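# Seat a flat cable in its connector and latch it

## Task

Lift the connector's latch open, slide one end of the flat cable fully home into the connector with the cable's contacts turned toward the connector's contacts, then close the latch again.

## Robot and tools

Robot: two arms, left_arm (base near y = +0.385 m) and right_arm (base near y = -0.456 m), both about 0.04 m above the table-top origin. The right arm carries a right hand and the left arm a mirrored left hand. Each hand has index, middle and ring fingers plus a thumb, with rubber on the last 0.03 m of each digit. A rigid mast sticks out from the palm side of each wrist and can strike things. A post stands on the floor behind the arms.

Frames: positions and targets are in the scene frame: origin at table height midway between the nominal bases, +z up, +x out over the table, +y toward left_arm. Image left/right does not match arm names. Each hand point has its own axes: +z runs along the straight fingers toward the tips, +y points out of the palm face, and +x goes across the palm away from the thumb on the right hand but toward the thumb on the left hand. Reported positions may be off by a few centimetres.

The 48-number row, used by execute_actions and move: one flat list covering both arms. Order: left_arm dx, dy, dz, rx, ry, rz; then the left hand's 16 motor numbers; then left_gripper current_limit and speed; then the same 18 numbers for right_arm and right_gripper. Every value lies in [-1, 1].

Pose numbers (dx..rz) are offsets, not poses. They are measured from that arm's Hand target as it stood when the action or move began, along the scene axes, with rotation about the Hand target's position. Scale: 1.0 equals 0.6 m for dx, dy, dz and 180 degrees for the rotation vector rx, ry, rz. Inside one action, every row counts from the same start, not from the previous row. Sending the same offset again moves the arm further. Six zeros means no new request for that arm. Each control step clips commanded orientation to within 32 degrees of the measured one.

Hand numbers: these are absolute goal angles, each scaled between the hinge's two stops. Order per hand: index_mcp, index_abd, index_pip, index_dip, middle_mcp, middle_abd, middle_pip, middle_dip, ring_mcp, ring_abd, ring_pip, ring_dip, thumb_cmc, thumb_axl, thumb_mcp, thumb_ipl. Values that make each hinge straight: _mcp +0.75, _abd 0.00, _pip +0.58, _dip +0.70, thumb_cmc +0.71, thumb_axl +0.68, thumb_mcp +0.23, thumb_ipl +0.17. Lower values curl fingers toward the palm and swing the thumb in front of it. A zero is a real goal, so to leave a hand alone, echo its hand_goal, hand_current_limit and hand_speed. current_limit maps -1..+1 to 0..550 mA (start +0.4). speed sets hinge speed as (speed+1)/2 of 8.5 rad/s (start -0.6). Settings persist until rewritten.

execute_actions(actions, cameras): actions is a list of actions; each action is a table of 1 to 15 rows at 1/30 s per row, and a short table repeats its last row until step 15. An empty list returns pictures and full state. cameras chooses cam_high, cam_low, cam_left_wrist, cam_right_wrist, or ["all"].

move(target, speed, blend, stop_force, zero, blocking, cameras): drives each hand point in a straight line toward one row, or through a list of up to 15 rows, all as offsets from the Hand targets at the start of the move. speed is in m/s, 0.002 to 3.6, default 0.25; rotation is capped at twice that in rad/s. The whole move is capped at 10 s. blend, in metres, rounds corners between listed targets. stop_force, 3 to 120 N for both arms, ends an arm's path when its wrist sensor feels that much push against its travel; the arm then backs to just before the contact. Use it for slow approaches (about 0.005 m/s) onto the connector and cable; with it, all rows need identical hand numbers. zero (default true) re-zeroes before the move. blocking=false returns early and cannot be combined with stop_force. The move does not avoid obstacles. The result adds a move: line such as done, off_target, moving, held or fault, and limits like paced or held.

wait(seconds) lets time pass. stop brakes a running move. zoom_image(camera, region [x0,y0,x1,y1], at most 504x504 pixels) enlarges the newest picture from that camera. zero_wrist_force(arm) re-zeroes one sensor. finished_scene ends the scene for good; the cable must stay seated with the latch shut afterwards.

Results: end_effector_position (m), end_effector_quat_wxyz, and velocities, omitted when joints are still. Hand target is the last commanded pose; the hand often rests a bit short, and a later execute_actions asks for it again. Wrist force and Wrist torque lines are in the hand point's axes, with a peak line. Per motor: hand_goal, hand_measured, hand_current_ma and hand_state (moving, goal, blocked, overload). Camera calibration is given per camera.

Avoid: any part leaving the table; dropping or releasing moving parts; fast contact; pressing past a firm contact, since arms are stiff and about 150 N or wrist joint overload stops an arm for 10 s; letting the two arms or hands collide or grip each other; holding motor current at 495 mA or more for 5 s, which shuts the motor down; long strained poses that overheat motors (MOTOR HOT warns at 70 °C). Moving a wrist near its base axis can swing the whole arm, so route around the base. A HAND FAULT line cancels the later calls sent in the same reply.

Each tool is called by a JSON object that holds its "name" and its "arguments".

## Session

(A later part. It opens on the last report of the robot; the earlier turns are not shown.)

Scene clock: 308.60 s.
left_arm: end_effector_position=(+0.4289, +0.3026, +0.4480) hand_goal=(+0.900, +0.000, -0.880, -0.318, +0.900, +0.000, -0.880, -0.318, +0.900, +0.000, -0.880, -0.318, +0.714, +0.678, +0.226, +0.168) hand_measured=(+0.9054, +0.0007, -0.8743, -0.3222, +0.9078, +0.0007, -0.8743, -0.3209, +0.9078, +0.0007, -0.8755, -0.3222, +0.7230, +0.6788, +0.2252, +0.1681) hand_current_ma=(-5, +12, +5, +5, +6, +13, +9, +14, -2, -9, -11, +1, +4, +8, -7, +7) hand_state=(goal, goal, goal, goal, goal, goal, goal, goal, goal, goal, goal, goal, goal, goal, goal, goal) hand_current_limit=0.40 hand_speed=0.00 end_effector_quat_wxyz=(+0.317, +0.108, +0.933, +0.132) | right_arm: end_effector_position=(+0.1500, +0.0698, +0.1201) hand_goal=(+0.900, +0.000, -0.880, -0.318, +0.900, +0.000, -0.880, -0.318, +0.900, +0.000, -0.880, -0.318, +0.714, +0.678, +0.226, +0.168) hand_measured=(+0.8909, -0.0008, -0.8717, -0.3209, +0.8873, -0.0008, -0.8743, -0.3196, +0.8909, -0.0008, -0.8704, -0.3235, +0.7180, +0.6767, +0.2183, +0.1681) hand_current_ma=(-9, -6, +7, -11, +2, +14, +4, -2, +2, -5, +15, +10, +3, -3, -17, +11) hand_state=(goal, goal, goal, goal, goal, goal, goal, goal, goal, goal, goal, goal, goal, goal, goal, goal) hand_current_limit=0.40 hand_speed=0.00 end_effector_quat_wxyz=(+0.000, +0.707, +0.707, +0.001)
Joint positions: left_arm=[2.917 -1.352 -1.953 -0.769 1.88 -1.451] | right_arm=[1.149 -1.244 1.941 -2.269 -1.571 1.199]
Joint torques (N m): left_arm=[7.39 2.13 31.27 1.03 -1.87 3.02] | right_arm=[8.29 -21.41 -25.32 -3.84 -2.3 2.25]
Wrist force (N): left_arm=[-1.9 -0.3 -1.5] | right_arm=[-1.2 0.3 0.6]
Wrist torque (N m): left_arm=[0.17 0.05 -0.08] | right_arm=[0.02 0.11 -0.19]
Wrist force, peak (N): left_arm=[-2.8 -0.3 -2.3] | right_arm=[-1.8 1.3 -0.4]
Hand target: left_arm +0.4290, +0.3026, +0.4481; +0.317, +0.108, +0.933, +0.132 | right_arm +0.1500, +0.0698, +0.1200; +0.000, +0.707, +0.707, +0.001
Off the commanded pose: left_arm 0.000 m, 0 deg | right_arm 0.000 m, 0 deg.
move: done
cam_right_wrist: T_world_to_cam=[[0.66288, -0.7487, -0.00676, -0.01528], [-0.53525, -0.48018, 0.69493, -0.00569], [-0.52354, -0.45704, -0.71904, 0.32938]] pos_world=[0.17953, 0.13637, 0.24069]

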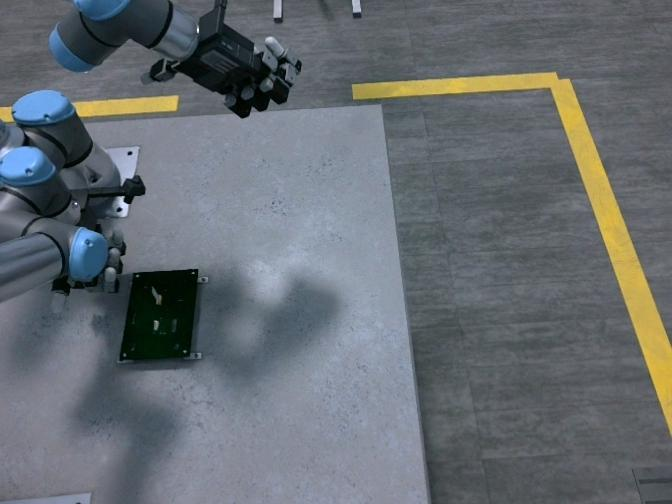

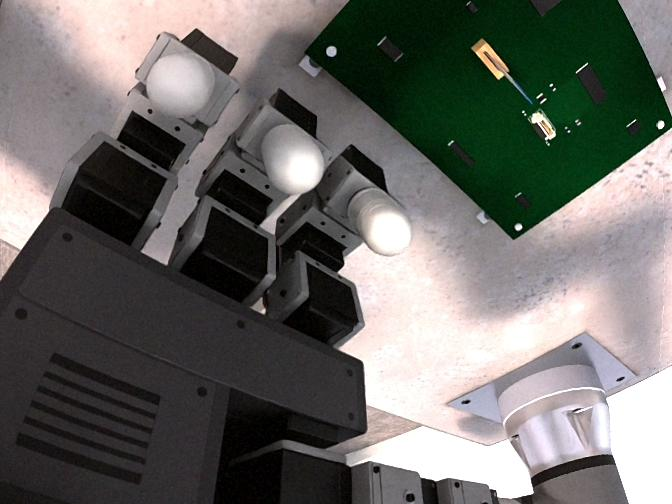

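{"name": "move", "arguments": {"target": [0,0,0,0,0,0,0.9,0,-0.88,-0.319,0.9,0,-0.88,-0.319,0.9,0,-0.88,-0.319,0.714,0.678,0.226,0.168,0.4,0,0,-0.127,-0.033,0,0,0,0.9,0,-0.88,-0.319,0.9,0,-0.88,-0.319,0.9,0,-0.88,-0.319,0.714,0.678,0.226,0.168,0.4,0], "cameras": ["cam_right_wrist"], "speed": 0.2}}

Scene clock: 328.17 s.
left_arm: end_effector_position=(+0.4290, +0.3026, +0.4481) hand_goal=(+0.900, +0.000, -0.880, -0.318, +0.900, +0.000, -0.880, -0.318, +0.900, +0.000, -0.880, -0.318, +0.714, +0.678, +0.226, +0.168) hand_measured=(+0.9066, +0.0007, -0.8743, -0.3209, +0.9078, +0.0007, -0.8743, -0.3209, +0.9078, +0.0007, -0.8755, -0.3222, +0.7230, +0.6788, +0.2252, +0.1681) hand_current_ma=(+0, +5, -4, -8, +20, +4, -10, +3, -10, +0, -3, +6, -4, +2, +2, -4) hand_state=(goal, goal, goal, goal, goal, goal, goal, goal, goal, goal, goal, goal, goal, goal, goal, goal) hand_current_limit=0.40 hand_speed=0.00 end_effector_quat_wxyz=(+0.317, +0.108, +0.933, +0.132) | right_arm: end_effector_position=(+0.1500, -0.0063, +0.1002) hand_goal=(+0.900, +0.000, -0.880, -0.318, +0.900, +0.000, -0.880, -0.318, +0.900, +0.000, -0.880, -0.318, +0.714, +0.678, +0.226, +0.168) hand_measured=(+0.8909, -0.0008, -0.8717, -0.3209, +0.8885, +0.0007, -0.8730, -0.3209, +0.8909, +0.0007, -0.8704, -0.3235, +0.7192, +0.6777, +0.2183, +0.1681) hand_current_ma=(-10, -2, +14, -7, +0, +4, +8, +1, +0, -2, +8, -2, +8, -7, -5, +10) hand_state=(goal, goal, goal, goal, goal, goal, goal, goal, goal, goal, goal, goal, goal, goal, goal, goal) hand_current_limit=0.40 hand_speed=0.00 end_effector_quat_wxyz=(+0.000, +0.707, +0.707, +0.000)
Joint positions: left_arm=[2.917 -1.352 -1.953 -0.769 1.88 -1.451] | right_arm=[1.09 -1.359 2.171 -2.384 -1.571 1.14]
Joint torques (N m): left_arm=[7.15 3.25 31.89 1.36 -1.82 3.21] | right_arm=[-6.39 -33.43 -11.95 -3.95 1.69 -2.61]
Wrist force (N): left_arm=[-1.9 -0.6 -1.7] | right_arm=[-1.0 0.7 0.7]
Wrist torque (N m): left_arm=[0.15 0.04 -0.07] | right_arm=[0.05 0.08 -0.03]
Wrist force, peak (N): left_arm=[-2.1 -0.5 -1.8] | right_arm=[-2.1 0.4 1.0]
Hand target: left_arm +0.4290, +0.3026, +0.4481; +0.317, +0.108, +0.933, +0.132 | right_arm +0.1500, -0.0064, +0.1002; +0.000, +0.707, +0.707, +0.001
Off the commanded pose: left_arm 0.000 m, 0 deg | right_arm 0.000 m, 0 deg.
move: done
cam_right_wrist: T_world_to_cam=[[0.66284, -0.74873, -0.00671, -0.07232], [-0.5353, -0.48012, 0.69493, -0.02852], [-0.52354, -0.45704, -0.71904, 0.28031]] pos_world=[0.17943, 0.06027, 0.22089]

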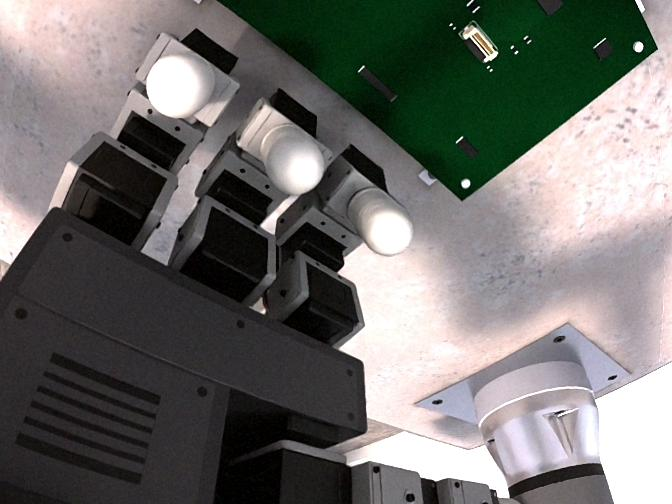

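{"name": "zoom_image", "arguments": {"camera": "cam_right_wrist", "region": [440, 5, 520, 85]}}

Scaled by 6.300 from the camera's image (finer frame: 960x720).

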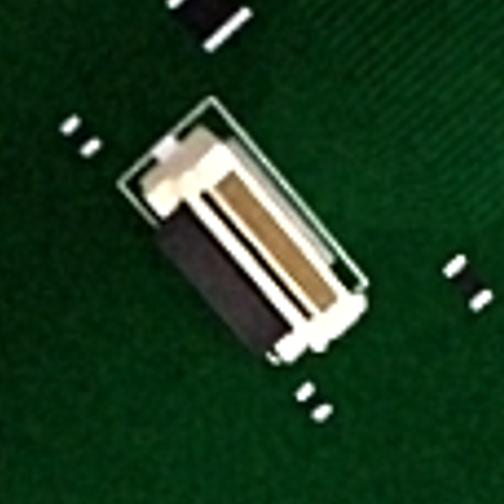

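{"name": "move", "arguments": {"target": [[0,0,0,0,0,0,0.9,0,-0.88,-0.319,0.9,0,-0.88,-0.319,0.9,0,-0.88,-0.319,0.714,0.678,0.226,0.168,0.4,0,0.01,0.014,0,0,0.25,0,0.9,0,-0.88,-0.319,0.9,0,-0.88,-0.319,0.9,0,-0.88,-0.319,0.714,0.678,0.226,0.168,0.4,0],[0,0,0,0,0,0,0.9,0,-0.88,-0.319,0.9,0,-0.88,-0.319,0.9,0,-0.88,-0.319,0.714,0.678,0.226,0.168,0.4,0,0.01,0.014,-0.07,0,0.25,0,0.9,0,-0.88,-0.319,0.9,0,-0.88,-0.319,0.9,0,-0.88,-0.319,0.714,0.678,0.226,0.168,0.4,0]], "cameras": ["cam_right_wrist","cam_high"], "speed": 0.15}}

Scene clock: 373.97 s.
left_arm: end_effector_position=(+0.4290, +0.3026, +0.4481) hand_goal=(+0.900, +0.000, -0.880, -0.318, +0.900, +0.000, -0.880, -0.318, +0.900, +0.000, -0.880, -0.318, +0.714, +0.678, +0.226, +0.168) hand_measured=(+0.9054, -0.0008, -0.8743, -0.3222, +0.9066, +0.0007, -0.8743, -0.3209, +0.9078, -0.0008, -0.8755, -0.3209, +0.7230, +0.6777, +0.2252, +0.1681) hand_current_ma=(-3, +3, +3, -4, +15, +7, +0, +5, -7, -2, -14, -3, -6, +13, +1, -1) hand_state=(goal, goal, goal, goal, goal, goal, goal, goal, goal, goal, goal, goal, goal, goal, goal, goal) hand_current_limit=0.40 hand_speed=0.00 end_effector_quat_wxyz=(+0.317, +0.108, +0.933, +0.132) | right_arm: end_effector_position=(+0.1560, +0.0020, +0.0583) hand_goal=(+0.900, +0.000, -0.880, -0.318, +0.900, +0.000, -0.880, -0.318, +0.900, +0.000, -0.880, -0.318, +0.714, +0.678, +0.226, +0.168) hand_measured=(+0.8897, +0.0007, -0.8704, -0.3222, +0.8873, -0.0008, -0.8730, -0.3196, +0.8909, -0.0008, -0.8691, -0.3235, +0.7004, +0.6777, +0.2183, +0.1672) hand_current_ma=(-10, +0, +11, -4, -3, +0, +4, -7, +8, -3, +8, +5, -9, +3, -10, +19) hand_state=(goal, goal, goal, goal, goal, goal, goal, goal, goal, goal, goal, goal, goal, goal, goal, goal) hand_current_limit=0.40 hand_speed=0.00 end_effector_quat_wxyz=(-0.271, +0.654, +0.653, -0.270)
Joint positions: left_arm=[2.917 -1.352 -1.953 -0.769 1.88 -1.451] | right_arm=[0.774 -1.199 1.917 -1.692 -1.026 0.652]
Joint torques (N m): left_arm=[7.28 2.87 31.79 1.2 -1.9 2.55] | right_arm=[8.64 -21.73 -11.1 -2.56 2.59 2.41]
Wrist force (N): left_arm=[-2.1 -0.2 -1.6] | right_arm=[-1.5 -0.2 1.1]
Wrist torque (N m): left_arm=[0.20 0.07 -0.10] | right_arm=[0.15 0.11 -0.15]
Wrist force, peak (N): left_arm=[-2.2 -0.4 -1.9] | right_arm=[-1.5 0.5 2.0]
Hand target: left_arm +0.4290, +0.3026, +0.4481; +0.317, +0.108, +0.933, +0.132 | right_arm +0.1560, +0.0020, +0.0582; -0.271, +0.654, +0.653, -0.270
Off the commanded pose: left_arm 0.000 m, 0 deg | right_arm 0.000 m, 0 deg.
move: done
cam_right_wrist: T_world_to_cam=[[0.46396, -0.74869, -0.47351, -0.01217], [0.11285, -0.48021, 0.86986, -0.10345], [-0.87864, -0.45702, -0.13831, 0.27868]] pos_world=[0.26218, 0.06857, 0.12277]
Images, in order (width x height): cam_high 672x504, cam_right_wrist 672x504.

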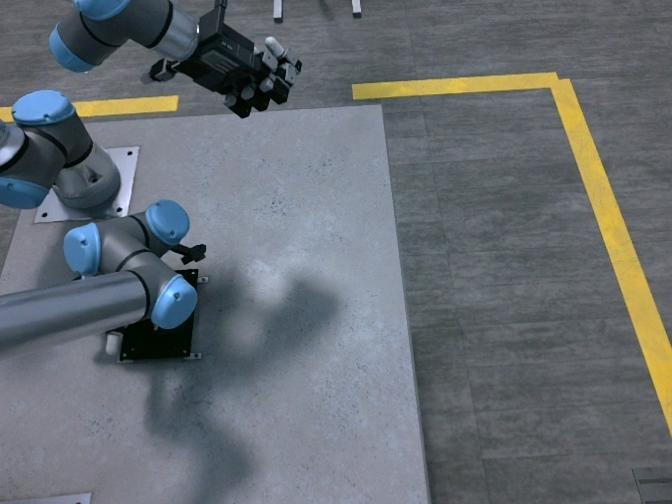

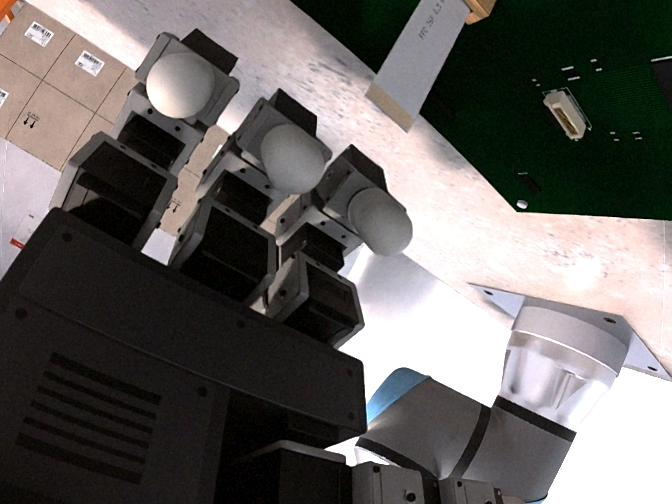

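{"name": "zoom_image", "arguments": {"camera": "cam_right_wrist", "region": [530, 75, 610, 155]}}

{"name": "zoom_image", "arguments": {"camera": "cam_right_wrist", "region": [350, 0, 510, 140]}}

Scaled by 6.300 from the camera's image (finer frame: 960x720).

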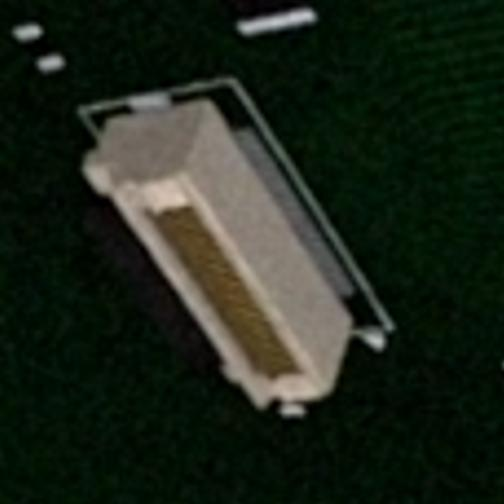

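Scaled by 3.150 from the camera's image (finer frame: 960x720).

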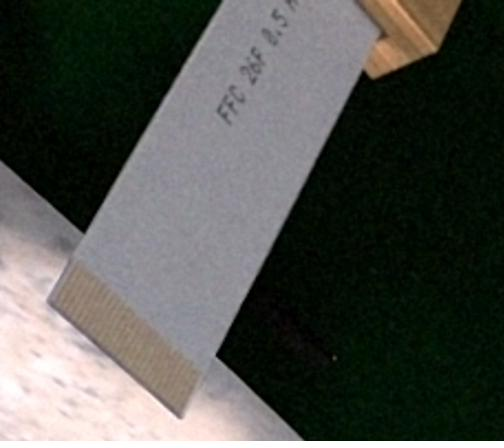

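{"name": "move", "arguments": {"target": [[0,0,0,0,0,0,0.9,0,-0.88,-0.319,0.9,0,-0.88,-0.319,0.9,0,-0.88,-0.319,0.714,0.678,0.226,0.168,0.4,0,0,0,0.32,0,0,0,0.9,0,-0.88,-0.319,0.9,0,-0.88,-0.319,0.9,0,-0.88,-0.319,0.714,0.678,0.226,0.168,0.4,0],[0,0,0,0,0,0,0.9,0,-0.88,-0.319,0.9,0,-0.88,-0.319,0.9,0,-0.88,-0.319,0.714,0.678,0.226,0.168,0.4,0,0.073,-0.17,0.32,0,0,0.5,0.9,0,-0.88,-0.319,0.9,0,-0.88,-0.319,0.9,0,-0.88,-0.319,0.714,0.678,0.226,0.168,0.4,0],[0,0,0,0,0,0,0.9,0,-0.88,-0.319,0.9,0,-0.88,-0.319,0.9,0,-0.88,-0.319,0.714,0.678,0.226,0.168,0.4,0,0.103,-0.087,0.2,0,0,0.999,0.9,0,-0.88,-0.319,0.9,0,-0.88,-0.319,0.9,0,-0.88,-0.319,0.714,0.678,0.226,0.168,0.4,0]], "cameras": ["cam_right_wrist","cam_high"], "speed": 0.25, "blend": 0.03}}

Scene clock: 442.60 s.
left_arm: end_effector_position=(+0.4290, +0.3026, +0.4481) hand_goal=(+0.900, +0.000, -0.880, -0.318, +0.900, +0.000, -0.880, -0.318, +0.900, +0.000, -0.880, -0.318, +0.714, +0.678, +0.226, +0.168) hand_measured=(+0.9054, +0.0007, -0.8743, -0.3235, +0.9078, +0.0007, -0.8755, -0.3209, +0.9078, +0.0007, -0.8743, -0.3209, +0.7230, +0.6788, +0.2242, +0.1681) hand_current_ma=(-5, +2, +11, -3, +17, +13, +4, +10, +4, -9, +1, -8, -9, +11, +3, +16) hand_state=(goal, goal, goal, goal, goal, goal, goal, goal, goal, goal, goal, goal, goal, goal, goal, goal) hand_current_limit=0.40 hand_speed=0.00 end_effector_quat_wxyz=(+0.317, +0.108, +0.933, +0.132) | right_arm: end_effector_position=(+0.2178, -0.0502, +0.1782) hand_goal=(+0.900, +0.000, -0.880, -0.318, +0.900, +0.000, -0.880, -0.318, +0.900, +0.000, -0.880, -0.318, +0.714, +0.678, +0.226, +0.168) hand_measured=(+0.8873, +0.0007, -0.8717, -0.3209, +0.8873, -0.0008, -0.8730, -0.3196, +0.8885, -0.0008, -0.8704, -0.3235, +0.6991, +0.6767, +0.2173, +0.1681) hand_current_ma=(-10, -8, +13, -10, -8, +8, +4, -7, +4, -7, +16, +4, -2, -2, -16, +7) hand_state=(goal, goal, goal, goal, goal, goal, goal, goal, goal, goal, goal, goal, goal, goal, goal, goal) hand_current_limit=0.40 hand_speed=0.00 end_effector_quat_wxyz=(-0.270, +0.652, -0.655, +0.271)
Joint positions: left_arm=[2.917 -1.352 -1.953 -0.769 1.88 -1.451] | right_arm=[0.877 -1.539 2.312 -2.882 -2.174 -2.382]
Joint torques (N m): left_arm=[6.41 3.53 32.48 1.41 -1.78 2.03] | right_arm=[-5.81 -7.44 -12.41 -4.35 0.91 -2.61]
Wrist force (N): left_arm=[-1.9 -0.4 -1.7] | right_arm=[-1.8 0.0 1.3]
Wrist torque (N m): left_arm=[0.18 0.04 -0.08] | right_arm=[0.16 0.16 -0.12]
Wrist force, peak (N): left_arm=[-2.3 -0.4 -1.8] | right_arm=[-1.5 0.8 2.5]
Hand target: left_arm +0.4290, +0.3026, +0.4481; +0.317, +0.108, +0.933, +0.132 | right_arm +0.2178, -0.0502, +0.1782; -0.270, +0.652, -0.655, +0.271
Off the commanded pose: left_arm 0.000 m, 0 deg | right_arm 0.000 m, 0 deg.
move: done
cam_right_wrist: T_world_to_cam=[[-0.46149, 0.75021, -0.47351, 0.25361], [-0.11127, 0.48059, 0.86986, -0.14277], [0.88014, 0.45412, -0.13831, -0.01164]] pos_world=[0.1114, -0.11636, 0.24267]
Images, in order (width x height): cam_high 672x504, cam_right_wrist 672x504.

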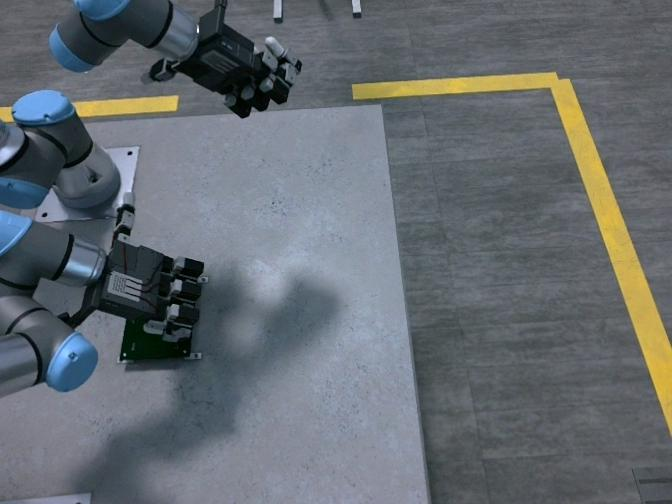

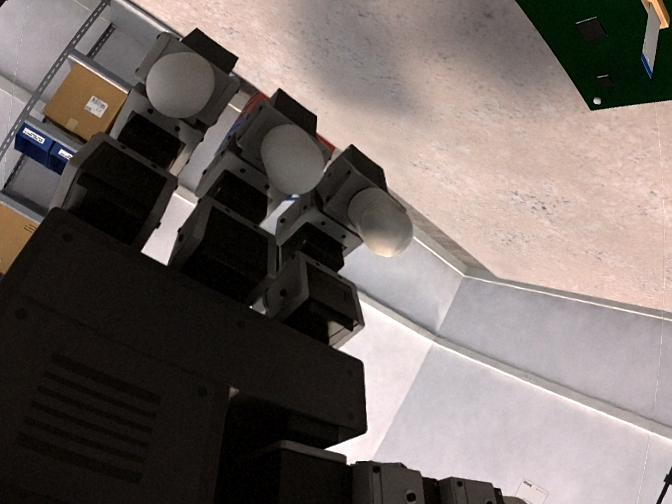

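{"name": "move", "arguments": {"target": [0,0,0,0,0,0,0.9,0,-0.88,-0.319,0.9,0,-0.88,-0.319,0.9,0,-0.88,-0.319,0.714,0.678,0.226,0.168,0.4,0,0,0,-0.2,0,0,0,0.9,0,-0.88,-0.319,0.9,0,-0.88,-0.319,0.9,0,-0.88,-0.319,0.714,0.678,0.226,0.168,0.4,0], "cameras": ["cam_right_wrist","cam_high"], "speed": 0.15}}

{"name": "zoom_image", "arguments": {"camera": "cam_right_wrist", "region": [520, 60, 620, 160]}}

Scene clock: 451.23 s.
left_arm: end_effector_position=(+0.4290, +0.3026, +0.4481) hand_goal=(+0.900, +0.000, -0.880, -0.318, +0.900, +0.000, -0.880, -0.318, +0.900, +0.000, -0.880, -0.318, +0.714, +0.678, +0.226, +0.168) hand_measured=(+0.9054, +0.0007, -0.8743, -0.3222, +0.9066, -0.0008, -0.8755, -0.3209, +0.9078, +0.0007, -0.8743, -0.3222, +0.7230, +0.6788, +0.2252, +0.1681) hand_current_ma=(-12, +1, +0, -2, +11, +16, -8, +15, -13, -12, -9, +3, -1, -2, -1, +12) hand_state=(goal, goal, goal, goal, goal, goal, goal, goal, goal, goal, goal, goal, goal, goal, goal, goal) hand_current_limit=0.40 hand_speed=0.00 end_effector_quat_wxyz=(+0.317, +0.108, +0.933, +0.132) | right_arm: end_effector_position=(+0.2178, -0.0502, +0.0583) hand_goal=(+0.900, +0.000, -0.880, -0.318, +0.900, +0.000, -0.880, -0.318, +0.900, +0.000, -0.880, -0.318, +0.714, +0.678, +0.226, +0.168) hand_measured=(+0.8885, -0.0008, -0.8717, -0.3209, +0.8873, -0.0008, -0.8730, -0.3196, +0.8873, -0.0008, -0.8691, -0.3247, +0.6991, +0.6777, +0.2183, +0.1672) hand_current_ma=(-16, +0, +10, +3, +7, +5, +5, -6, -4, -9, +9, +1, -4, +2, -8, +15) hand_state=(goal, goal, goal, goal, goal, goal, goal, goal, goal, goal, goal, goal, goal, goal, goal, goal) hand_current_limit=0.40 hand_speed=0.00 end_effector_quat_wxyz=(-0.270, +0.652, -0.655, +0.271)
Joint positions: left_arm=[2.917 -1.352 -1.953 -0.769 1.88 -1.451] | right_arm=[0.877 -1.203 2.405 -3.31 -2.173 -2.382]
Joint torques (N m): left_arm=[6.61 4.02 31.55 1.48 -1.7 2.03] | right_arm=[6.95 -15.01 -4.49 -4.46 1.08 -2.55]
Wrist force (N): left_arm=[-2.1 -0.4 -1.7] | right_arm=[-1.7 -0.2 1.5]
Wrist torque (N m): left_arm=[0.18 0.08 -0.10] | right_arm=[0.11 0.16 -0.14]
Wrist force, peak (N): left_arm=[-2.1 -0.4 -1.8] | right_arm=[-1.8 0.5 2.1]
Hand target: left_arm +0.4290, +0.3026, +0.4481; +0.317, +0.108, +0.933, +0.132 | right_arm +0.2178, -0.0502, +0.0582; -0.270, +0.652, -0.655, +0.271
Off the commanded pose: left_arm 0.000 m, 0 deg | right_arm 0.000 m, 0 deg.
move: done
cam_right_wrist: T_world_to_cam=[[-0.46156, 0.75019, -0.47348, 0.19684], [-0.1113, 0.48054, 0.86988, -0.03848], [0.8801, 0.4542, -0.1383, -0.02821]] pos_world=[0.1114, -0.11636, 0.12277]
Images, in order (width x height): cam_high 672x504, cam_right_wrist 672x504.

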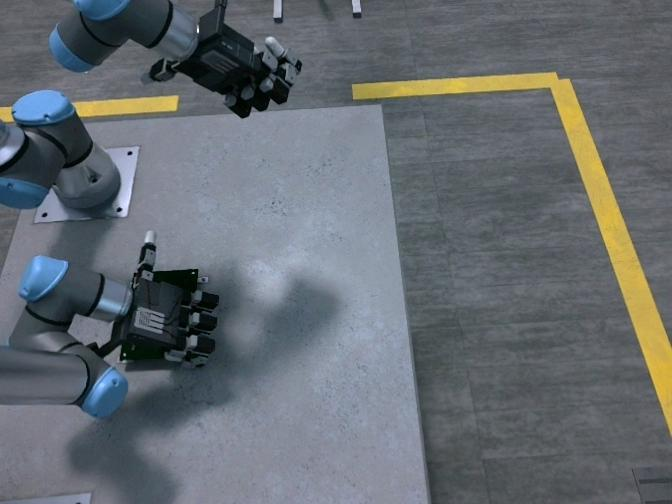

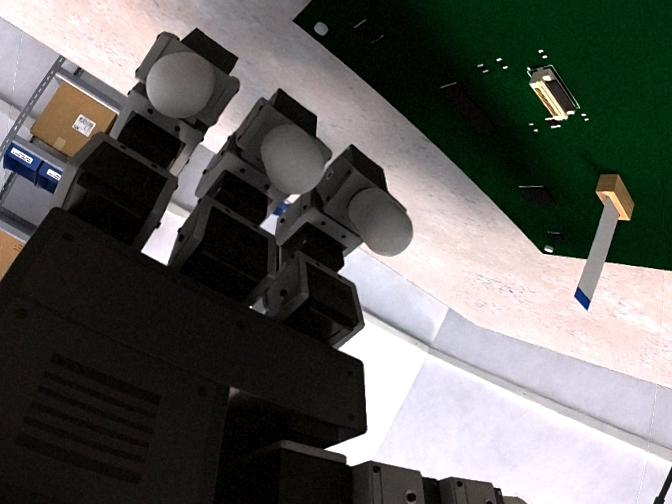

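Scaled by 5.040 from the camera's image (finer frame: 960x720).

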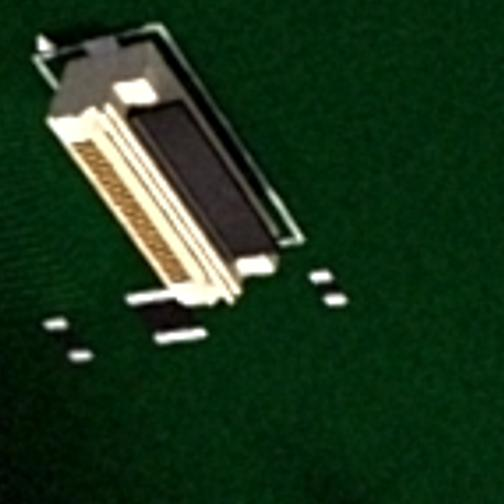

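{"name": "move", "arguments": {"target": [0,0,0,0,0,0,0.9,0,-0.88,-0.319,0.9,0,-0.88,-0.319,0.9,0,-0.88,-0.319,0.714,0.678,0.226,0.168,0.4,0,0.012,0.02,-0.01,0,-0.0833,0,0.9,0,-0.88,-0.319,0.9,0,-0.88,-0.319,0.9,0,-0.88,-0.319,0.714,0.678,0.226,0.168,0.4,0], "cameras": ["cam_right_wrist"], "speed": 0.1}}

{"name": "zoom_image", "arguments": {"camera": "cam_right_wrist", "region": [500, 60, 640, 180]}}

Scene clock: 504.73 s.
left_arm: end_effector_position=(+0.4290, +0.3026, +0.4481) hand_goal=(+0.900, +0.000, -0.880, -0.318, +0.900, +0.000, -0.880, -0.318, +0.900, +0.000, -0.880, -0.318, +0.714, +0.678, +0.226, +0.168) hand_measured=(+0.9054, -0.0008, -0.8743, -0.3222, +0.9078, +0.0007, -0.8743, -0.3209, +0.9078, -0.0008, -0.8755, -0.3222, +0.7217, +0.6788, +0.2262, +0.1681) hand_current_ma=(+2, -4, -7, -8, +9, +8, +8, +8, +6, +6, +5, -9, -2, +8, -2, -1) hand_state=(goal, goal, goal, goal, goal, goal, goal, goal, goal, goal, goal, goal, goal, goal, goal, goal) hand_current_limit=0.40 hand_speed=0.00 end_effector_quat_wxyz=(+0.317, +0.108, +0.933, +0.132) | right_arm: end_effector_position=(+0.2250, -0.0382, +0.0522) hand_goal=(+0.900, +0.000, -0.880, -0.318, +0.900, +0.000, -0.880, -0.318, +0.900, +0.000, -0.880, -0.318, +0.714, +0.678, +0.226, +0.168) hand_measured=(+0.8873, +0.0007, -0.8704, -0.3222, +0.8873, -0.0008, -0.8730, -0.3209, +0.8873, -0.0008, -0.8691, -0.3235, +0.6954, +0.6777, +0.2183, +0.1681) hand_current_ma=(-11, -6, +5, -4, -8, +6, -6, -5, +0, -6, +13, -2, -4, -4, -4, +7) hand_state=(goal, goal, goal, goal, goal, goal, goal, goal, goal, goal, goal, goal, goal, goal, goal, goal) hand_current_limit=0.40 hand_speed=0.00 end_effector_quat_wxyz=(-0.353, +0.611, -0.614, +0.354)
Joint positions: left_arm=[2.917 -1.352 -1.953 -0.769 1.88 -1.451] | right_arm=[0.997 -1.014 2.38 -3.647 -2.42 -2.423]
Joint torques (N m): left_arm=[6.86 3.28 31.7 1.62 -1.65 1.6] | right_arm=[8.38 -18.44 -13.61 -4.21 -3.11 -2.61]
Wrist force (N): left_arm=[-2.0 -0.3 -1.4] | right_arm=[-1.6 0.2 2.1]
Wrist torque (N m): left_arm=[0.17 0.06 -0.09] | right_arm=[0.12 0.15 -0.11]
Wrist force, peak (N): left_arm=[-2.4 -0.5 -1.5] | right_arm=[-1.7 0.2 2.1]
Hand target: left_arm +0.4290, +0.3026, +0.4481; +0.317, +0.108, +0.933, +0.132 | right_arm +0.2250, -0.0382, +0.0522; -0.353, +0.611, -0.614, +0.354
Off the commanded pose: left_arm 0.000 m, 0 deg | right_arm 0.000 m, 0 deg.
move: done
cam_right_wrist: T_world_to_cam=[[-0.32346, 0.75018, -0.57671, 0.16263], [-0.33246, 0.48052, 0.81153, 0.01464], [0.88592, 0.45423, 0.09397, -0.05432]] pos_world=[0.10559, -0.10436, 0.08702]

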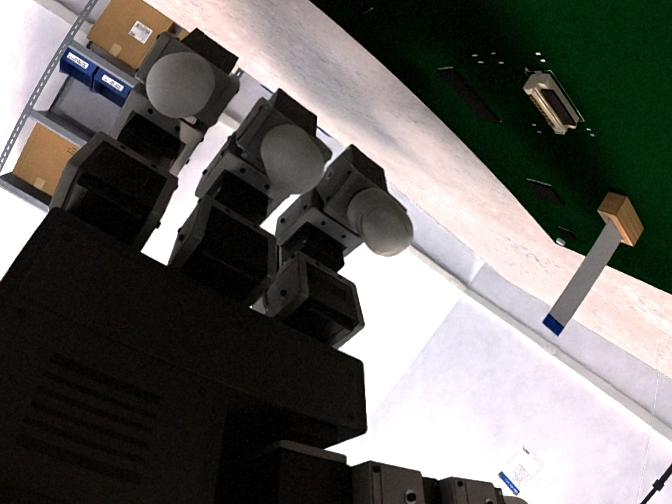

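Scaled by 3.600 from the camera's image (finer frame: 960x720).

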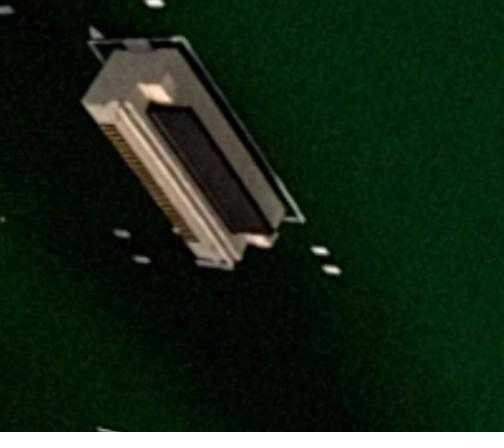

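{"name": "move", "arguments": {"target": [0,0,0,0,0,0,0.9,0,-0.88,-0.319,0.9,0,-0.88,-0.319,0.9,0,-0.88,-0.319,0.714,0.678,0.226,0.168,0.4,0,0.005,-0.01,0.01,0,-0.0833,0,0.9,0,-0.88,-0.319,0.9,0,-0.88,-0.319,0.9,0,-0.88,-0.319,0.714,0.678,0.226,0.168,0.4,0], "cameras": ["cam_right_wrist"], "speed": 0.1}}

{"name": "zoom_image", "arguments": {"camera": "cam_right_wrist", "region": [520, 80, 640, 180]}}

Scene clock: 598.70 s.
left_arm: end_effector_position=(+0.4290, +0.3026, +0.4481) hand_goal=(+0.900, +0.000, -0.880, -0.318, +0.900, +0.000, -0.880, -0.318, +0.900, +0.000, -0.880, -0.318, +0.714, +0.678, +0.226, +0.168) hand_measured=(+0.9066, +0.0007, -0.8743, -0.3222, +0.9078, +0.0007, -0.8743, -0.3209, +0.9078, +0.0007, -0.8755, -0.3222, +0.7230, +0.6788, +0.2242, +0.1672) hand_current_ma=(-10, +9, +1, +5, +18, +12, -7, +10, -6, -9, +7, -7, -10, +15, +6, +0) hand_state=(goal, goal, goal, goal, goal, goal, goal, goal, goal, goal, goal, goal, goal, goal, goal, goal) hand_current_limit=0.40 hand_speed=0.00 end_effector_quat_wxyz=(+0.317, +0.108, +0.933, +0.132) | right_arm: end_effector_position=(+0.2262, -0.0412, +0.0550) hand_goal=(+0.900, +0.000, -0.880, -0.318, +0.900, +0.000, -0.880, -0.318, +0.900, +0.000, -0.880, -0.318, +0.714, +0.678, +0.226, +0.168) hand_measured=(+0.8849, -0.0008, -0.8704, -0.3209, +0.8837, +0.0007, -0.8730, -0.3196, +0.8861, -0.0008, -0.8691, -0.3235, +0.6941, +0.6777, +0.2193, +0.1681) hand_current_ma=(-18, -3, +11, -8, -2, +6, +3, -5, -3, -10, -2, -2, -14, -8, -16, +4) hand_state=(goal, goal, goal, goal, goal, goal, goal, goal, goal, goal, goal, goal, blocked, goal, goal, goal) hand_current_limit=0.40 hand_speed=0.00 end_effector_quat_wxyz=(-0.389, +0.588, -0.591, +0.391)
Joint positions: left_arm=[2.917 -1.352 -1.953 -0.769 1.88 -1.451] | right_arm=[1.042 -0.927 2.368 -3.833 -2.531 -2.49]
Joint torques (N m): left_arm=[7.15 3.29 31.33 1.69 -1.65 1.55] | right_arm=[-5.89 -38.04 1.19 -1.44 0.9 2.24]
Wrist force (N): left_arm=[-2.2 -0.3 -1.4] | right_arm=[-1.2 -0.3 2.5]
Wrist torque (N m): left_arm=[0.17 0.09 -0.11] | right_arm=[0.03 0.11 -0.20]
Wrist force, peak (N): left_arm=[-2.5 -0.2 -1.6] | right_arm=[-1.4 -0.2 2.8]
Hand target: left_arm +0.4290, +0.3026, +0.4481; +0.317, +0.108, +0.933, +0.132 | right_arm +0.2262, -0.0412, +0.0550; -0.389, +0.588, -0.591, +0.391 (not the last commanded pose)
Off the commanded pose: left_arm 0.000 m, 0 deg | right_arm 0.005 m, 8 deg.
move: held (right_arm; a check stopped the path); limits=held
pose unreachable (right arm): on one or more control steps of this call, first in action 0 (counted from 0), this arm could not follow its commanded pose, so it was not sent that pose on those steps. It may still have moved: this result reports where it is.
cause: moving toward the commanded pose would bring two parts of the arm too close to each other (joints 4 (wrist 1) to 6 (wrist 3) lie between them).
cam_right_wrist: T_world_to_cam=[[-0.24876, 0.75003, -0.61284, 0.15199], [-0.42886, 0.48203, 0.76402, 0.03877], [0.86844, 0.45288, 0.20175, -0.05636]] pos_world=[0.10338, -0.10716, 0.0749]

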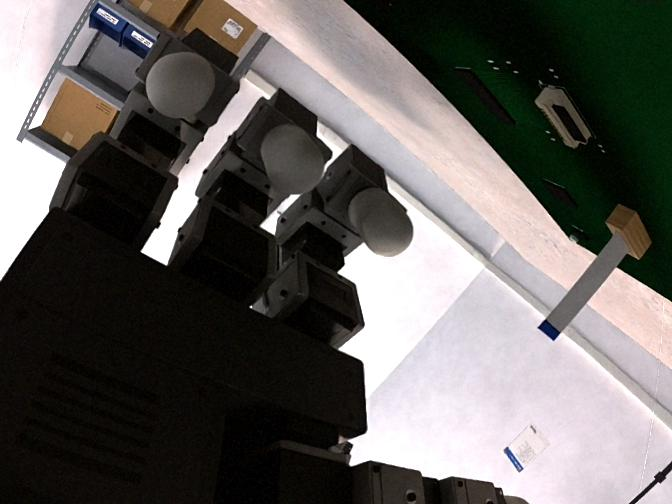

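Scaled by 4.200 from the camera's image (finer frame: 960x720).

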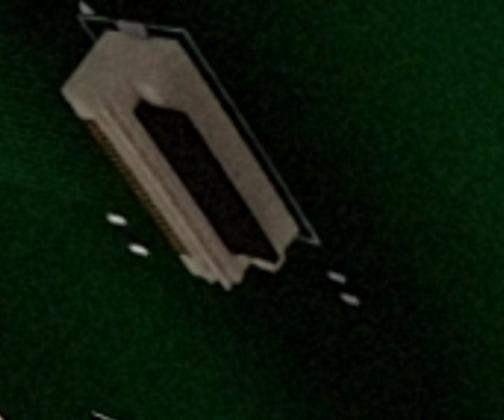

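{"name": "move", "arguments": {"target": [[0,0,0,0,0,0,0.9,0,-0.88,-0.319,0.9,0,-0.88,-0.319,0.9,0,-0.88,-0.319,0.714,0.678,0.226,0.168,0.4,0,0,0,0.34,0,0.2056,0,0.9,0,-0.88,-0.319,0.9,0,-0.88,-0.319,0.9,0,-0.88,-0.319,0.714,0.678,0.226,0.168,0.4,0],[0,0,0,0,0,0,0.9,0,-0.88,-0.319,0.9,0,-0.88,-0.319,0.9,0,-0.88,-0.319,0.714,0.678,0.226,0.168,0.4,0,-0.044,-0.18,0.34,0.161,0.161,-0.481,0.9,0,-0.88,-0.319,0.9,0,-0.88,-0.319,0.9,0,-0.88,-0.319,0.714,0.678,0.226,0.168,0.4,0],[0,0,0,0,0,0,0.9,0,-0.88,-0.319,0.9,0,-0.88,-0.319,0.9,0,-0.88,-0.319,0.714,0.678,0.226,0.168,0.4,0,-0.11,0.042,0.208,0.317,0,-0.948,0.342,0,0.139,0.261,0.9,0,-0.88,-0.319,0.9,0,-0.88,-0.319,0.714,0.678,0.226,0.168,0.4,0]], "cameras": ["cam_right_wrist","cam_high"], "speed": 0.25}}

Scene clock: 675.07 s.
left_arm: end_effector_position=(+0.4290, +0.3026, +0.4481) hand_goal=(+0.900, +0.000, -0.880, -0.318, +0.900, +0.000, -0.880, -0.318, +0.900, +0.000, -0.880, -0.318, +0.714, +0.678, +0.226, +0.168) hand_measured=(+0.9066, +0.0007, -0.8743, -0.3222, +0.9078, +0.0007, -0.8743, -0.3209, +0.9078, +0.0007, -0.8743, -0.3222, +0.7217, +0.6788, +0.2252, +0.1672) hand_current_ma=(+0, -1, -1, +12, +14, +11, +0, +1, -9, -11, -2, +2, -7, +9, +6, +1) hand_state=(goal, goal, goal, goal, goal, goal, goal, goal, goal, goal, goal, goal, goal, goal, goal, goal) hand_current_limit=0.40 hand_speed=0.00 end_effector_quat_wxyz=(+0.317, +0.108, +0.933, +0.132) | right_arm: end_effector_position=(+0.1602, -0.0160, +0.1798) hand_goal=(+0.342, +0.000, +0.140, +0.262, +0.900, +0.000, -0.880, -0.318, +0.900, +0.000, -0.880, -0.318, +0.714, +0.678, +0.226, +0.168) hand_measured=(+0.3362, +0.0007, +0.1535, +0.2741, +0.8825, +0.0007, -0.8730, -0.3196, +0.8837, +0.0007, -0.8704, -0.3235, +0.6928, +0.6777, +0.2193, +0.1681) hand_current_ma=(-3, +1, +7, +5, -8, +6, +6, -6, -11, +2, +8, -3, -6, +5, -15, +14) hand_state=(goal, goal, goal, goal, goal, goal, goal, goal, goal, goal, goal, goal, blocked, goal, goal, goal) hand_current_limit=0.40 hand_speed=0.00 end_effector_quat_wxyz=(-0.184, +0.684, +0.682, -0.182)
Joint positions: left_arm=[2.917 -1.352 -1.953 -0.769 1.88 -1.451] | right_arm=[0.833 -1.476 1.915 -1.661 -1.171 0.814]
Joint torques (N m): left_arm=[7.13 3.8 31.36 1.81 -1.55 0.74] | right_arm=[7.75 -13.4 -15.46 -3.07 2.39 2.31]
Wrist force (N): left_arm=[-2.0 -0.4 -1.4] | right_arm=[-1.2 -0.3 1.4]
Wrist torque (N m): left_arm=[0.15 0.07 -0.09] | right_arm=[0.06 0.10 -0.21]
Wrist force, peak (N): left_arm=[-2.3 -0.5 -1.8] | right_arm=[-1.4 0.7 3.1]
Hand target: left_arm +0.4290, +0.3026, +0.4481; +0.317, +0.108, +0.933, +0.132 | right_arm +0.1602, -0.0160, +0.1798; -0.184, +0.684, +0.682, -0.182
Off the commanded pose: left_arm 0.000 m, 0 deg | right_arm 0.000 m, 0 deg.
move: done
cam_right_wrist: T_world_to_cam=[[0.56834, -0.74943, -0.33961, -0.01089], [-0.11649, -0.48189, 0.86846, -0.18124], [-0.8145, -0.45402, -0.36118, 0.32082]] pos_world=[0.24638, 0.05016, 0.26957]
Images, in order (width x height): cam_high 672x504, cam_right_wrist 672x504.

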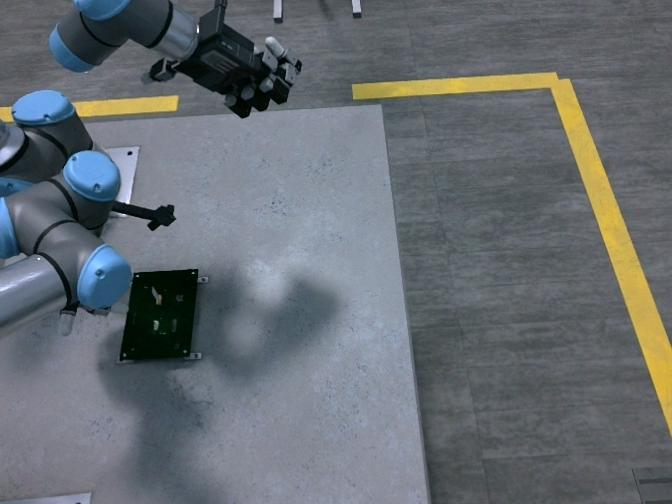

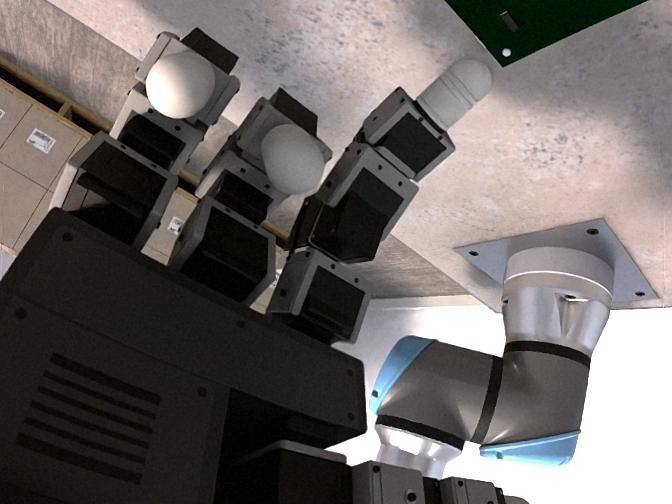

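{"name": "move", "arguments": {"target": [0,0,0,0,0,0,0.9,0,-0.88,-0.319,0.9,0,-0.88,-0.319,0.9,0,-0.88,-0.319,0.714,0.678,0.226,0.168,0.4,0,-0.02,0,-0.116,0,0,0,0.342,0,0.139,0.261,0.9,0,-0.88,-0.319,0.9,0,-0.88,-0.319,0.714,0.678,0.226,0.168,0.4,0], "cameras": ["cam_right_wrist"], "speed": 0.12}}

{"name": "zoom_image", "arguments": {"camera": "cam_right_wrist", "region": [400, 20, 600, 170]}}

Scene clock: 682.47 s.
left_arm: end_effector_position=(+0.4290, +0.3026, +0.4481) hand_goal=(+0.900, +0.000, -0.880, -0.318, +0.900, +0.000, -0.880, -0.318, +0.900, +0.000, -0.880, -0.318, +0.714, +0.678, +0.226, +0.168) hand_measured=(+0.9054, -0.0008, -0.8743, -0.3222, +0.9078, +0.0007, -0.8743, -0.3209, +0.9078, -0.0008, -0.8755, -0.3209, +0.7230, +0.6788, +0.2252, +0.1681) hand_current_ma=(-11, +1, +7, +9, +13, +7, -11, +2, -9, +5, -18, -8, +5, +4, -6, +4) hand_state=(goal, goal, goal, goal, goal, goal, goal, goal, goal, goal, goal, goal, goal, goal, goal, goal) hand_current_limit=0.40 hand_speed=0.00 end_effector_quat_wxyz=(+0.317, +0.108, +0.933, +0.132) | right_arm: end_effector_position=(+0.1482, -0.0160, +0.1103) hand_goal=(+0.342, +0.000, +0.140, +0.262, +0.900, +0.000, -0.880, -0.318, +0.900, +0.000, -0.880, -0.318, +0.714, +0.678, +0.226, +0.168) hand_measured=(+0.3350, -0.0008, +0.1548, +0.2753, +0.8825, +0.0007, -0.8730, -0.3209, +0.8849, -0.0008, -0.8691, -0.3235, +0.6916, +0.6777, +0.2183, +0.1681) hand_current_ma=(-20, -8, +14, -4, +4, +7, +6, -10, -6, -4, +8, -2, -6, -3, -15, +6) hand_state=(goal, goal, goal, goal, goal, goal, goal, goal, goal, goal, goal, goal, blocked, goal, goal, goal) hand_current_limit=0.40 hand_speed=0.00 end_effector_quat_wxyz=(-0.184, +0.684, +0.682, -0.182)
Joint positions: left_arm=[2.917 -1.352 -1.953 -0.769 1.88 -1.451] | right_arm=[0.852 -1.396 2.03 -1.864 -1.165 0.833]
Joint torques (N m): left_arm=[6.34 4.01 31.8 2.1 -1.64 0.58] | right_arm=[8.56 -14.78 -13.13 -3.27 2.46 2.31]
Wrist force (N): left_arm=[-2.0 -0.5 -1.7] | right_arm=[-1.6 -0.1 1.5]
Wrist torque (N m): left_arm=[0.17 0.06 -0.08] | right_arm=[0.08 0.15 -0.23]
Wrist force, peak (N): left_arm=[-2.3 -0.6 -1.7] | right_arm=[-1.7 0.3 2.2]
Hand target: left_arm +0.4290, +0.3026, +0.4481; +0.317, +0.108, +0.933, +0.132 | right_arm +0.1482, -0.0160, +0.1102; -0.184, +0.684, +0.682, -0.182
Off the commanded pose: left_arm 0.000 m, 0 deg | right_arm 0.000 m, 0 deg.
move: done
cam_right_wrist: T_world_to_cam=[[0.56834, -0.74943, -0.33961, -0.02767], [-0.11649, -0.48189, 0.86846, -0.12228], [-0.8145, -0.45402, -0.36118, 0.28594]] pos_world=[0.23439, 0.05016, 0.20007]

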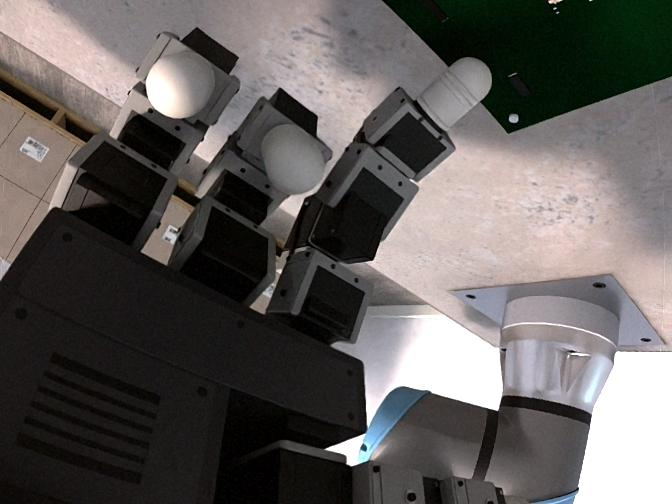

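Scaled by 2.520 from the camera's image (finer frame: 960x720).

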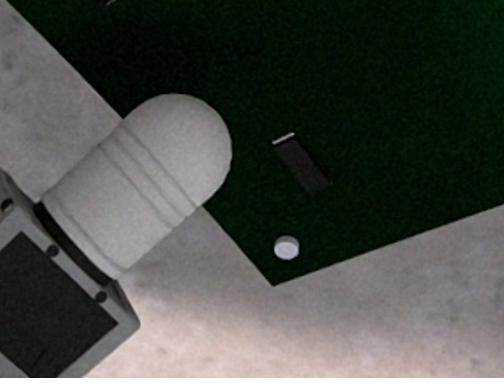

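{"name": "zoom_image", "arguments": {"camera": "cam_right_wrist", "region": [520, 0, 640, 60]}}

Scaled by 4.200 from the camera's image (finer frame: 960x720).

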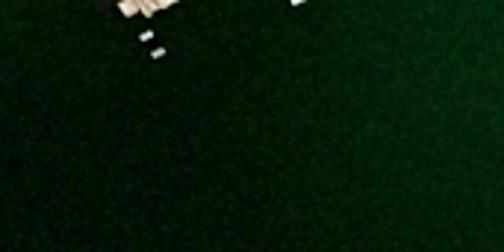

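{"name": "move", "arguments": {"target": [0,0,0,0,0,0,0.9,0,-0.88,-0.319,0.9,0,-0.88,-0.319,0.9,0,-0.88,-0.319,0.714,0.678,0.226,0.168,0.4,0,0.028,0.018,-0.003,0,0,0,0.342,0,0.139,0.261,0.9,0,-0.88,-0.319,0.9,0,-0.88,-0.319,0.714,0.678,0.226,0.168,0.4,0], "cameras": ["cam_right_wrist"], "speed": 0.05}}

{"name": "zoom_image", "arguments": {"camera": "cam_right_wrist", "region": [420, 0, 600, 120]}}

Scene clock: 720.60 s.
left_arm: end_effector_position=(+0.4290, +0.3026, +0.4481) hand_goal=(+0.900, +0.000, -0.880, -0.318, +0.900, +0.000, -0.880, -0.318, +0.900, +0.000, -0.880, -0.318, +0.714, +0.678, +0.226, +0.168) hand_measured=(+0.9066, +0.0007, -0.8743, -0.3222, +0.9066, -0.0008, -0.8743, -0.3209, +0.9078, +0.0007, -0.8743, -0.3209, +0.7230, +0.6788, +0.2252, +0.1681) hand_current_ma=(+1, +5, +2, -2, +7, +9, +3, +9, -2, -5, +4, -3, +0, +2, -4, +9) hand_state=(goal, goal, goal, goal, goal, goal, goal, goal, goal, goal, goal, goal, goal, goal, goal, goal) hand_current_limit=0.40 hand_speed=0.00 end_effector_quat_wxyz=(+0.317, +0.108, +0.933, +0.132) | right_arm: end_effector_position=(+0.1649, -0.0052, +0.1084) hand_goal=(+0.342, +0.000, +0.140, +0.262, +0.900, +0.000, -0.880, -0.318, +0.900, +0.000, -0.880, -0.318, +0.714, +0.678, +0.226, +0.168) hand_measured=(+0.3314, +0.0007, +0.1535, +0.2753, +0.8837, +0.0007, -0.8717, -0.3196, +0.8849, -0.0008, -0.8704, -0.3235, +0.6928, +0.6777, +0.2183, +0.1681) hand_current_ma=(-10, +0, +12, +0, +8, +13, +0, +1, -10, +2, +12, +1, -8, +6, -6, +7) hand_state=(goal, goal, goal, goal, goal, goal, goal, goal, goal, goal, goal, goal, blocked, goal, goal, goal) hand_current_limit=0.40 hand_speed=0.00 end_effector_quat_wxyz=(-0.184, +0.684, +0.682, -0.182)
Joint positions: left_arm=[2.917 -1.352 -1.953 -0.769 1.88 -1.451] | right_arm=[0.839 -1.358 1.986 -1.853 -1.169 0.82]
Joint torques (N m): left_arm=[6.97 4.49 31.52 1.92 -1.32 0.44] | right_arm=[-5.16 -15.5 -26.3 -0.34 -1.68 -2.57]
Wrist force (N): left_arm=[-2.1 -0.5 -1.6] | right_arm=[-1.5 0.1 1.5]
Wrist torque (N m): left_arm=[0.17 0.08 -0.10] | right_arm=[0.10 0.14 -0.11]
Wrist force, peak (N): left_arm=[-2.4 -0.6 -1.7] | right_arm=[-1.8 0.0 1.8]
Hand target: left_arm +0.4290, +0.3026, +0.4481; +0.317, +0.108, +0.933, +0.132 | right_arm +0.1650, -0.0052, +0.1084; -0.184, +0.684, +0.682, -0.182
Off the commanded pose: left_arm 0.000 m, 0 deg | right_arm 0.000 m, 0 deg.
move: done
cam_right_wrist: T_world_to_cam=[[0.56837, -0.74942, -0.3396, -0.0298], [-0.11656, -0.48193, 0.86843, -0.1135], [-0.81447, -0.454, -0.36126, 0.30373]] pos_world=[0.25109, 0.06086, 0.19817]

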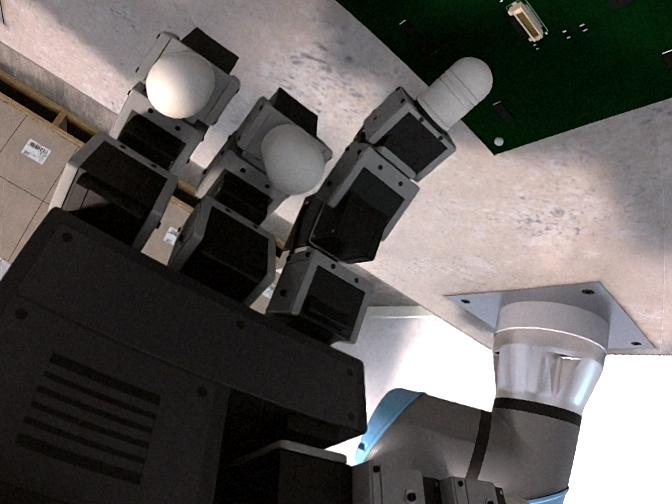

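Scaled by 2.800 from the camera's image (finer frame: 960x720).

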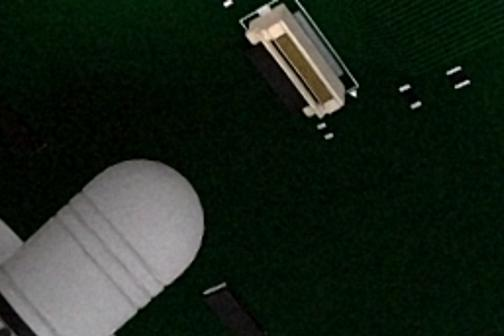

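{"name": "move", "arguments": {"target": [0,0,0,0,0,0,0.9,0,-0.88,-0.319,0.9,0,-0.88,-0.319,0.9,0,-0.88,-0.319,0.714,0.678,0.226,0.168,0.4,0,0,0,-0.04,0,0,0,0.342,0,0.139,0.261,0.9,0,-0.88,-0.319,0.9,0,-0.88,-0.319,0.714,0.678,0.226,0.168,0.4,0], "cameras": ["cam_right_wrist"], "speed": 0.005, "stop_force": 3}}

Scene clock: 741.10 s.
left_arm: end_effector_position=(+0.4290, +0.3026, +0.4481) hand_goal=(+0.900, +0.000, -0.880, -0.318, +0.900, +0.000, -0.880, -0.318, +0.900, +0.000, -0.880, -0.318, +0.714, +0.678, +0.226, +0.168) hand_measured=(+0.9066, +0.0007, -0.8743, -0.3222, +0.9078, -0.0008, -0.8743, -0.3209, +0.9078, +0.0007, -0.8743, -0.3222, +0.7217, +0.6788, +0.2252, +0.1681) hand_current_ma=(-1, +4, -10, +14, +20, +12, -7, +11, -12, -1, -11, +0, +3, +0, +0, +10) hand_state=(goal, goal, goal, goal, goal, goal, goal, goal, goal, goal, goal, goal, goal, goal, goal, goal) hand_current_limit=0.40 hand_speed=0.00 end_effector_quat_wxyz=(+0.317, +0.108, +0.933, +0.132) | right_arm: end_effector_position=(+0.1650, -0.0052, +0.0894) hand_goal=(+0.342, +0.000, +0.140, +0.262, +0.900, +0.000, -0.880, -0.318, +0.900, +0.000, -0.880, -0.318, +0.714, +0.678, +0.226, +0.168) hand_measured=(+0.3531, -0.0008, +0.1266, +0.2435, +0.8837, -0.0008, -0.8730, -0.3209, +0.8849, -0.0008, -0.8704, -0.3235, +0.6916, +0.6767, +0.2183, +0.1681) hand_current_ma=(-8, -3, +8, +2, -8, +5, +5, -7, -7, +2, +15, -2, +0, +2, -11, +12) hand_state=(goal, goal, goal, goal, goal, goal, goal, goal, goal, goal, goal, goal, blocked, goal, goal, goal) hand_current_limit=0.40 hand_speed=0.00 end_effector_quat_wxyz=(-0.184, +0.684, +0.682, -0.182)
Joint positions: left_arm=[2.917 -1.352 -1.953 -0.769 1.88 -1.451] | right_arm=[0.839 -1.328 2.008 -1.905 -1.169 0.82]
Joint torques (N m): left_arm=[6.53 5.22 32.26 1.99 -1.46 0] | right_arm=[-5.05 -34.78 -25.36 -0.6 -1.51 -2.44]
Wrist force (N): left_arm=[-2.2 -0.2 -1.4] | right_arm=[-1.8 -1.2 1.3]
Wrist torque (N m): left_arm=[0.18 0.09 -0.11] | right_arm=[0.08 0.16 -0.11]
Wrist force, peak (N): left_arm=[-2.4 -0.4 -1.7] | right_arm=[-1.7 -3.6 0.0]
Hand target: left_arm +0.4290, +0.3026, +0.4481; +0.317, +0.108, +0.933, +0.132 | right_arm +0.1650, -0.0052, +0.0894; -0.184, +0.684, +0.682, -0.182 (not the last commanded pose)
Off the commanded pose: left_arm 0.000 m, 0 deg | right_arm 0.005 m, 0 deg.
move: contact (right_arm)
cam_right_wrist: T_world_to_cam=[[0.56834, -0.74943, -0.33961, -0.03622], [-0.11649, -0.48189, 0.86846, -0.09697], [-0.8145, -0.45402, -0.36118, 0.29698]] pos_world=[0.25118, 0.06096, 0.17917]

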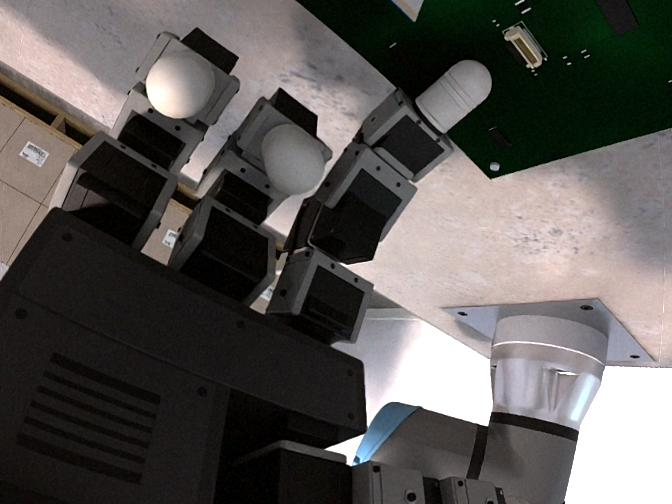

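{"name": "zoom_image", "arguments": {"camera": "cam_right_wrist", "region": [440, 0, 590, 120]}}

Scaled by 3.360 from the camera's image (finer frame: 960x720).

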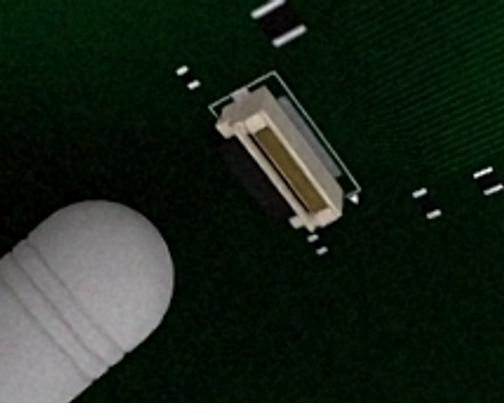

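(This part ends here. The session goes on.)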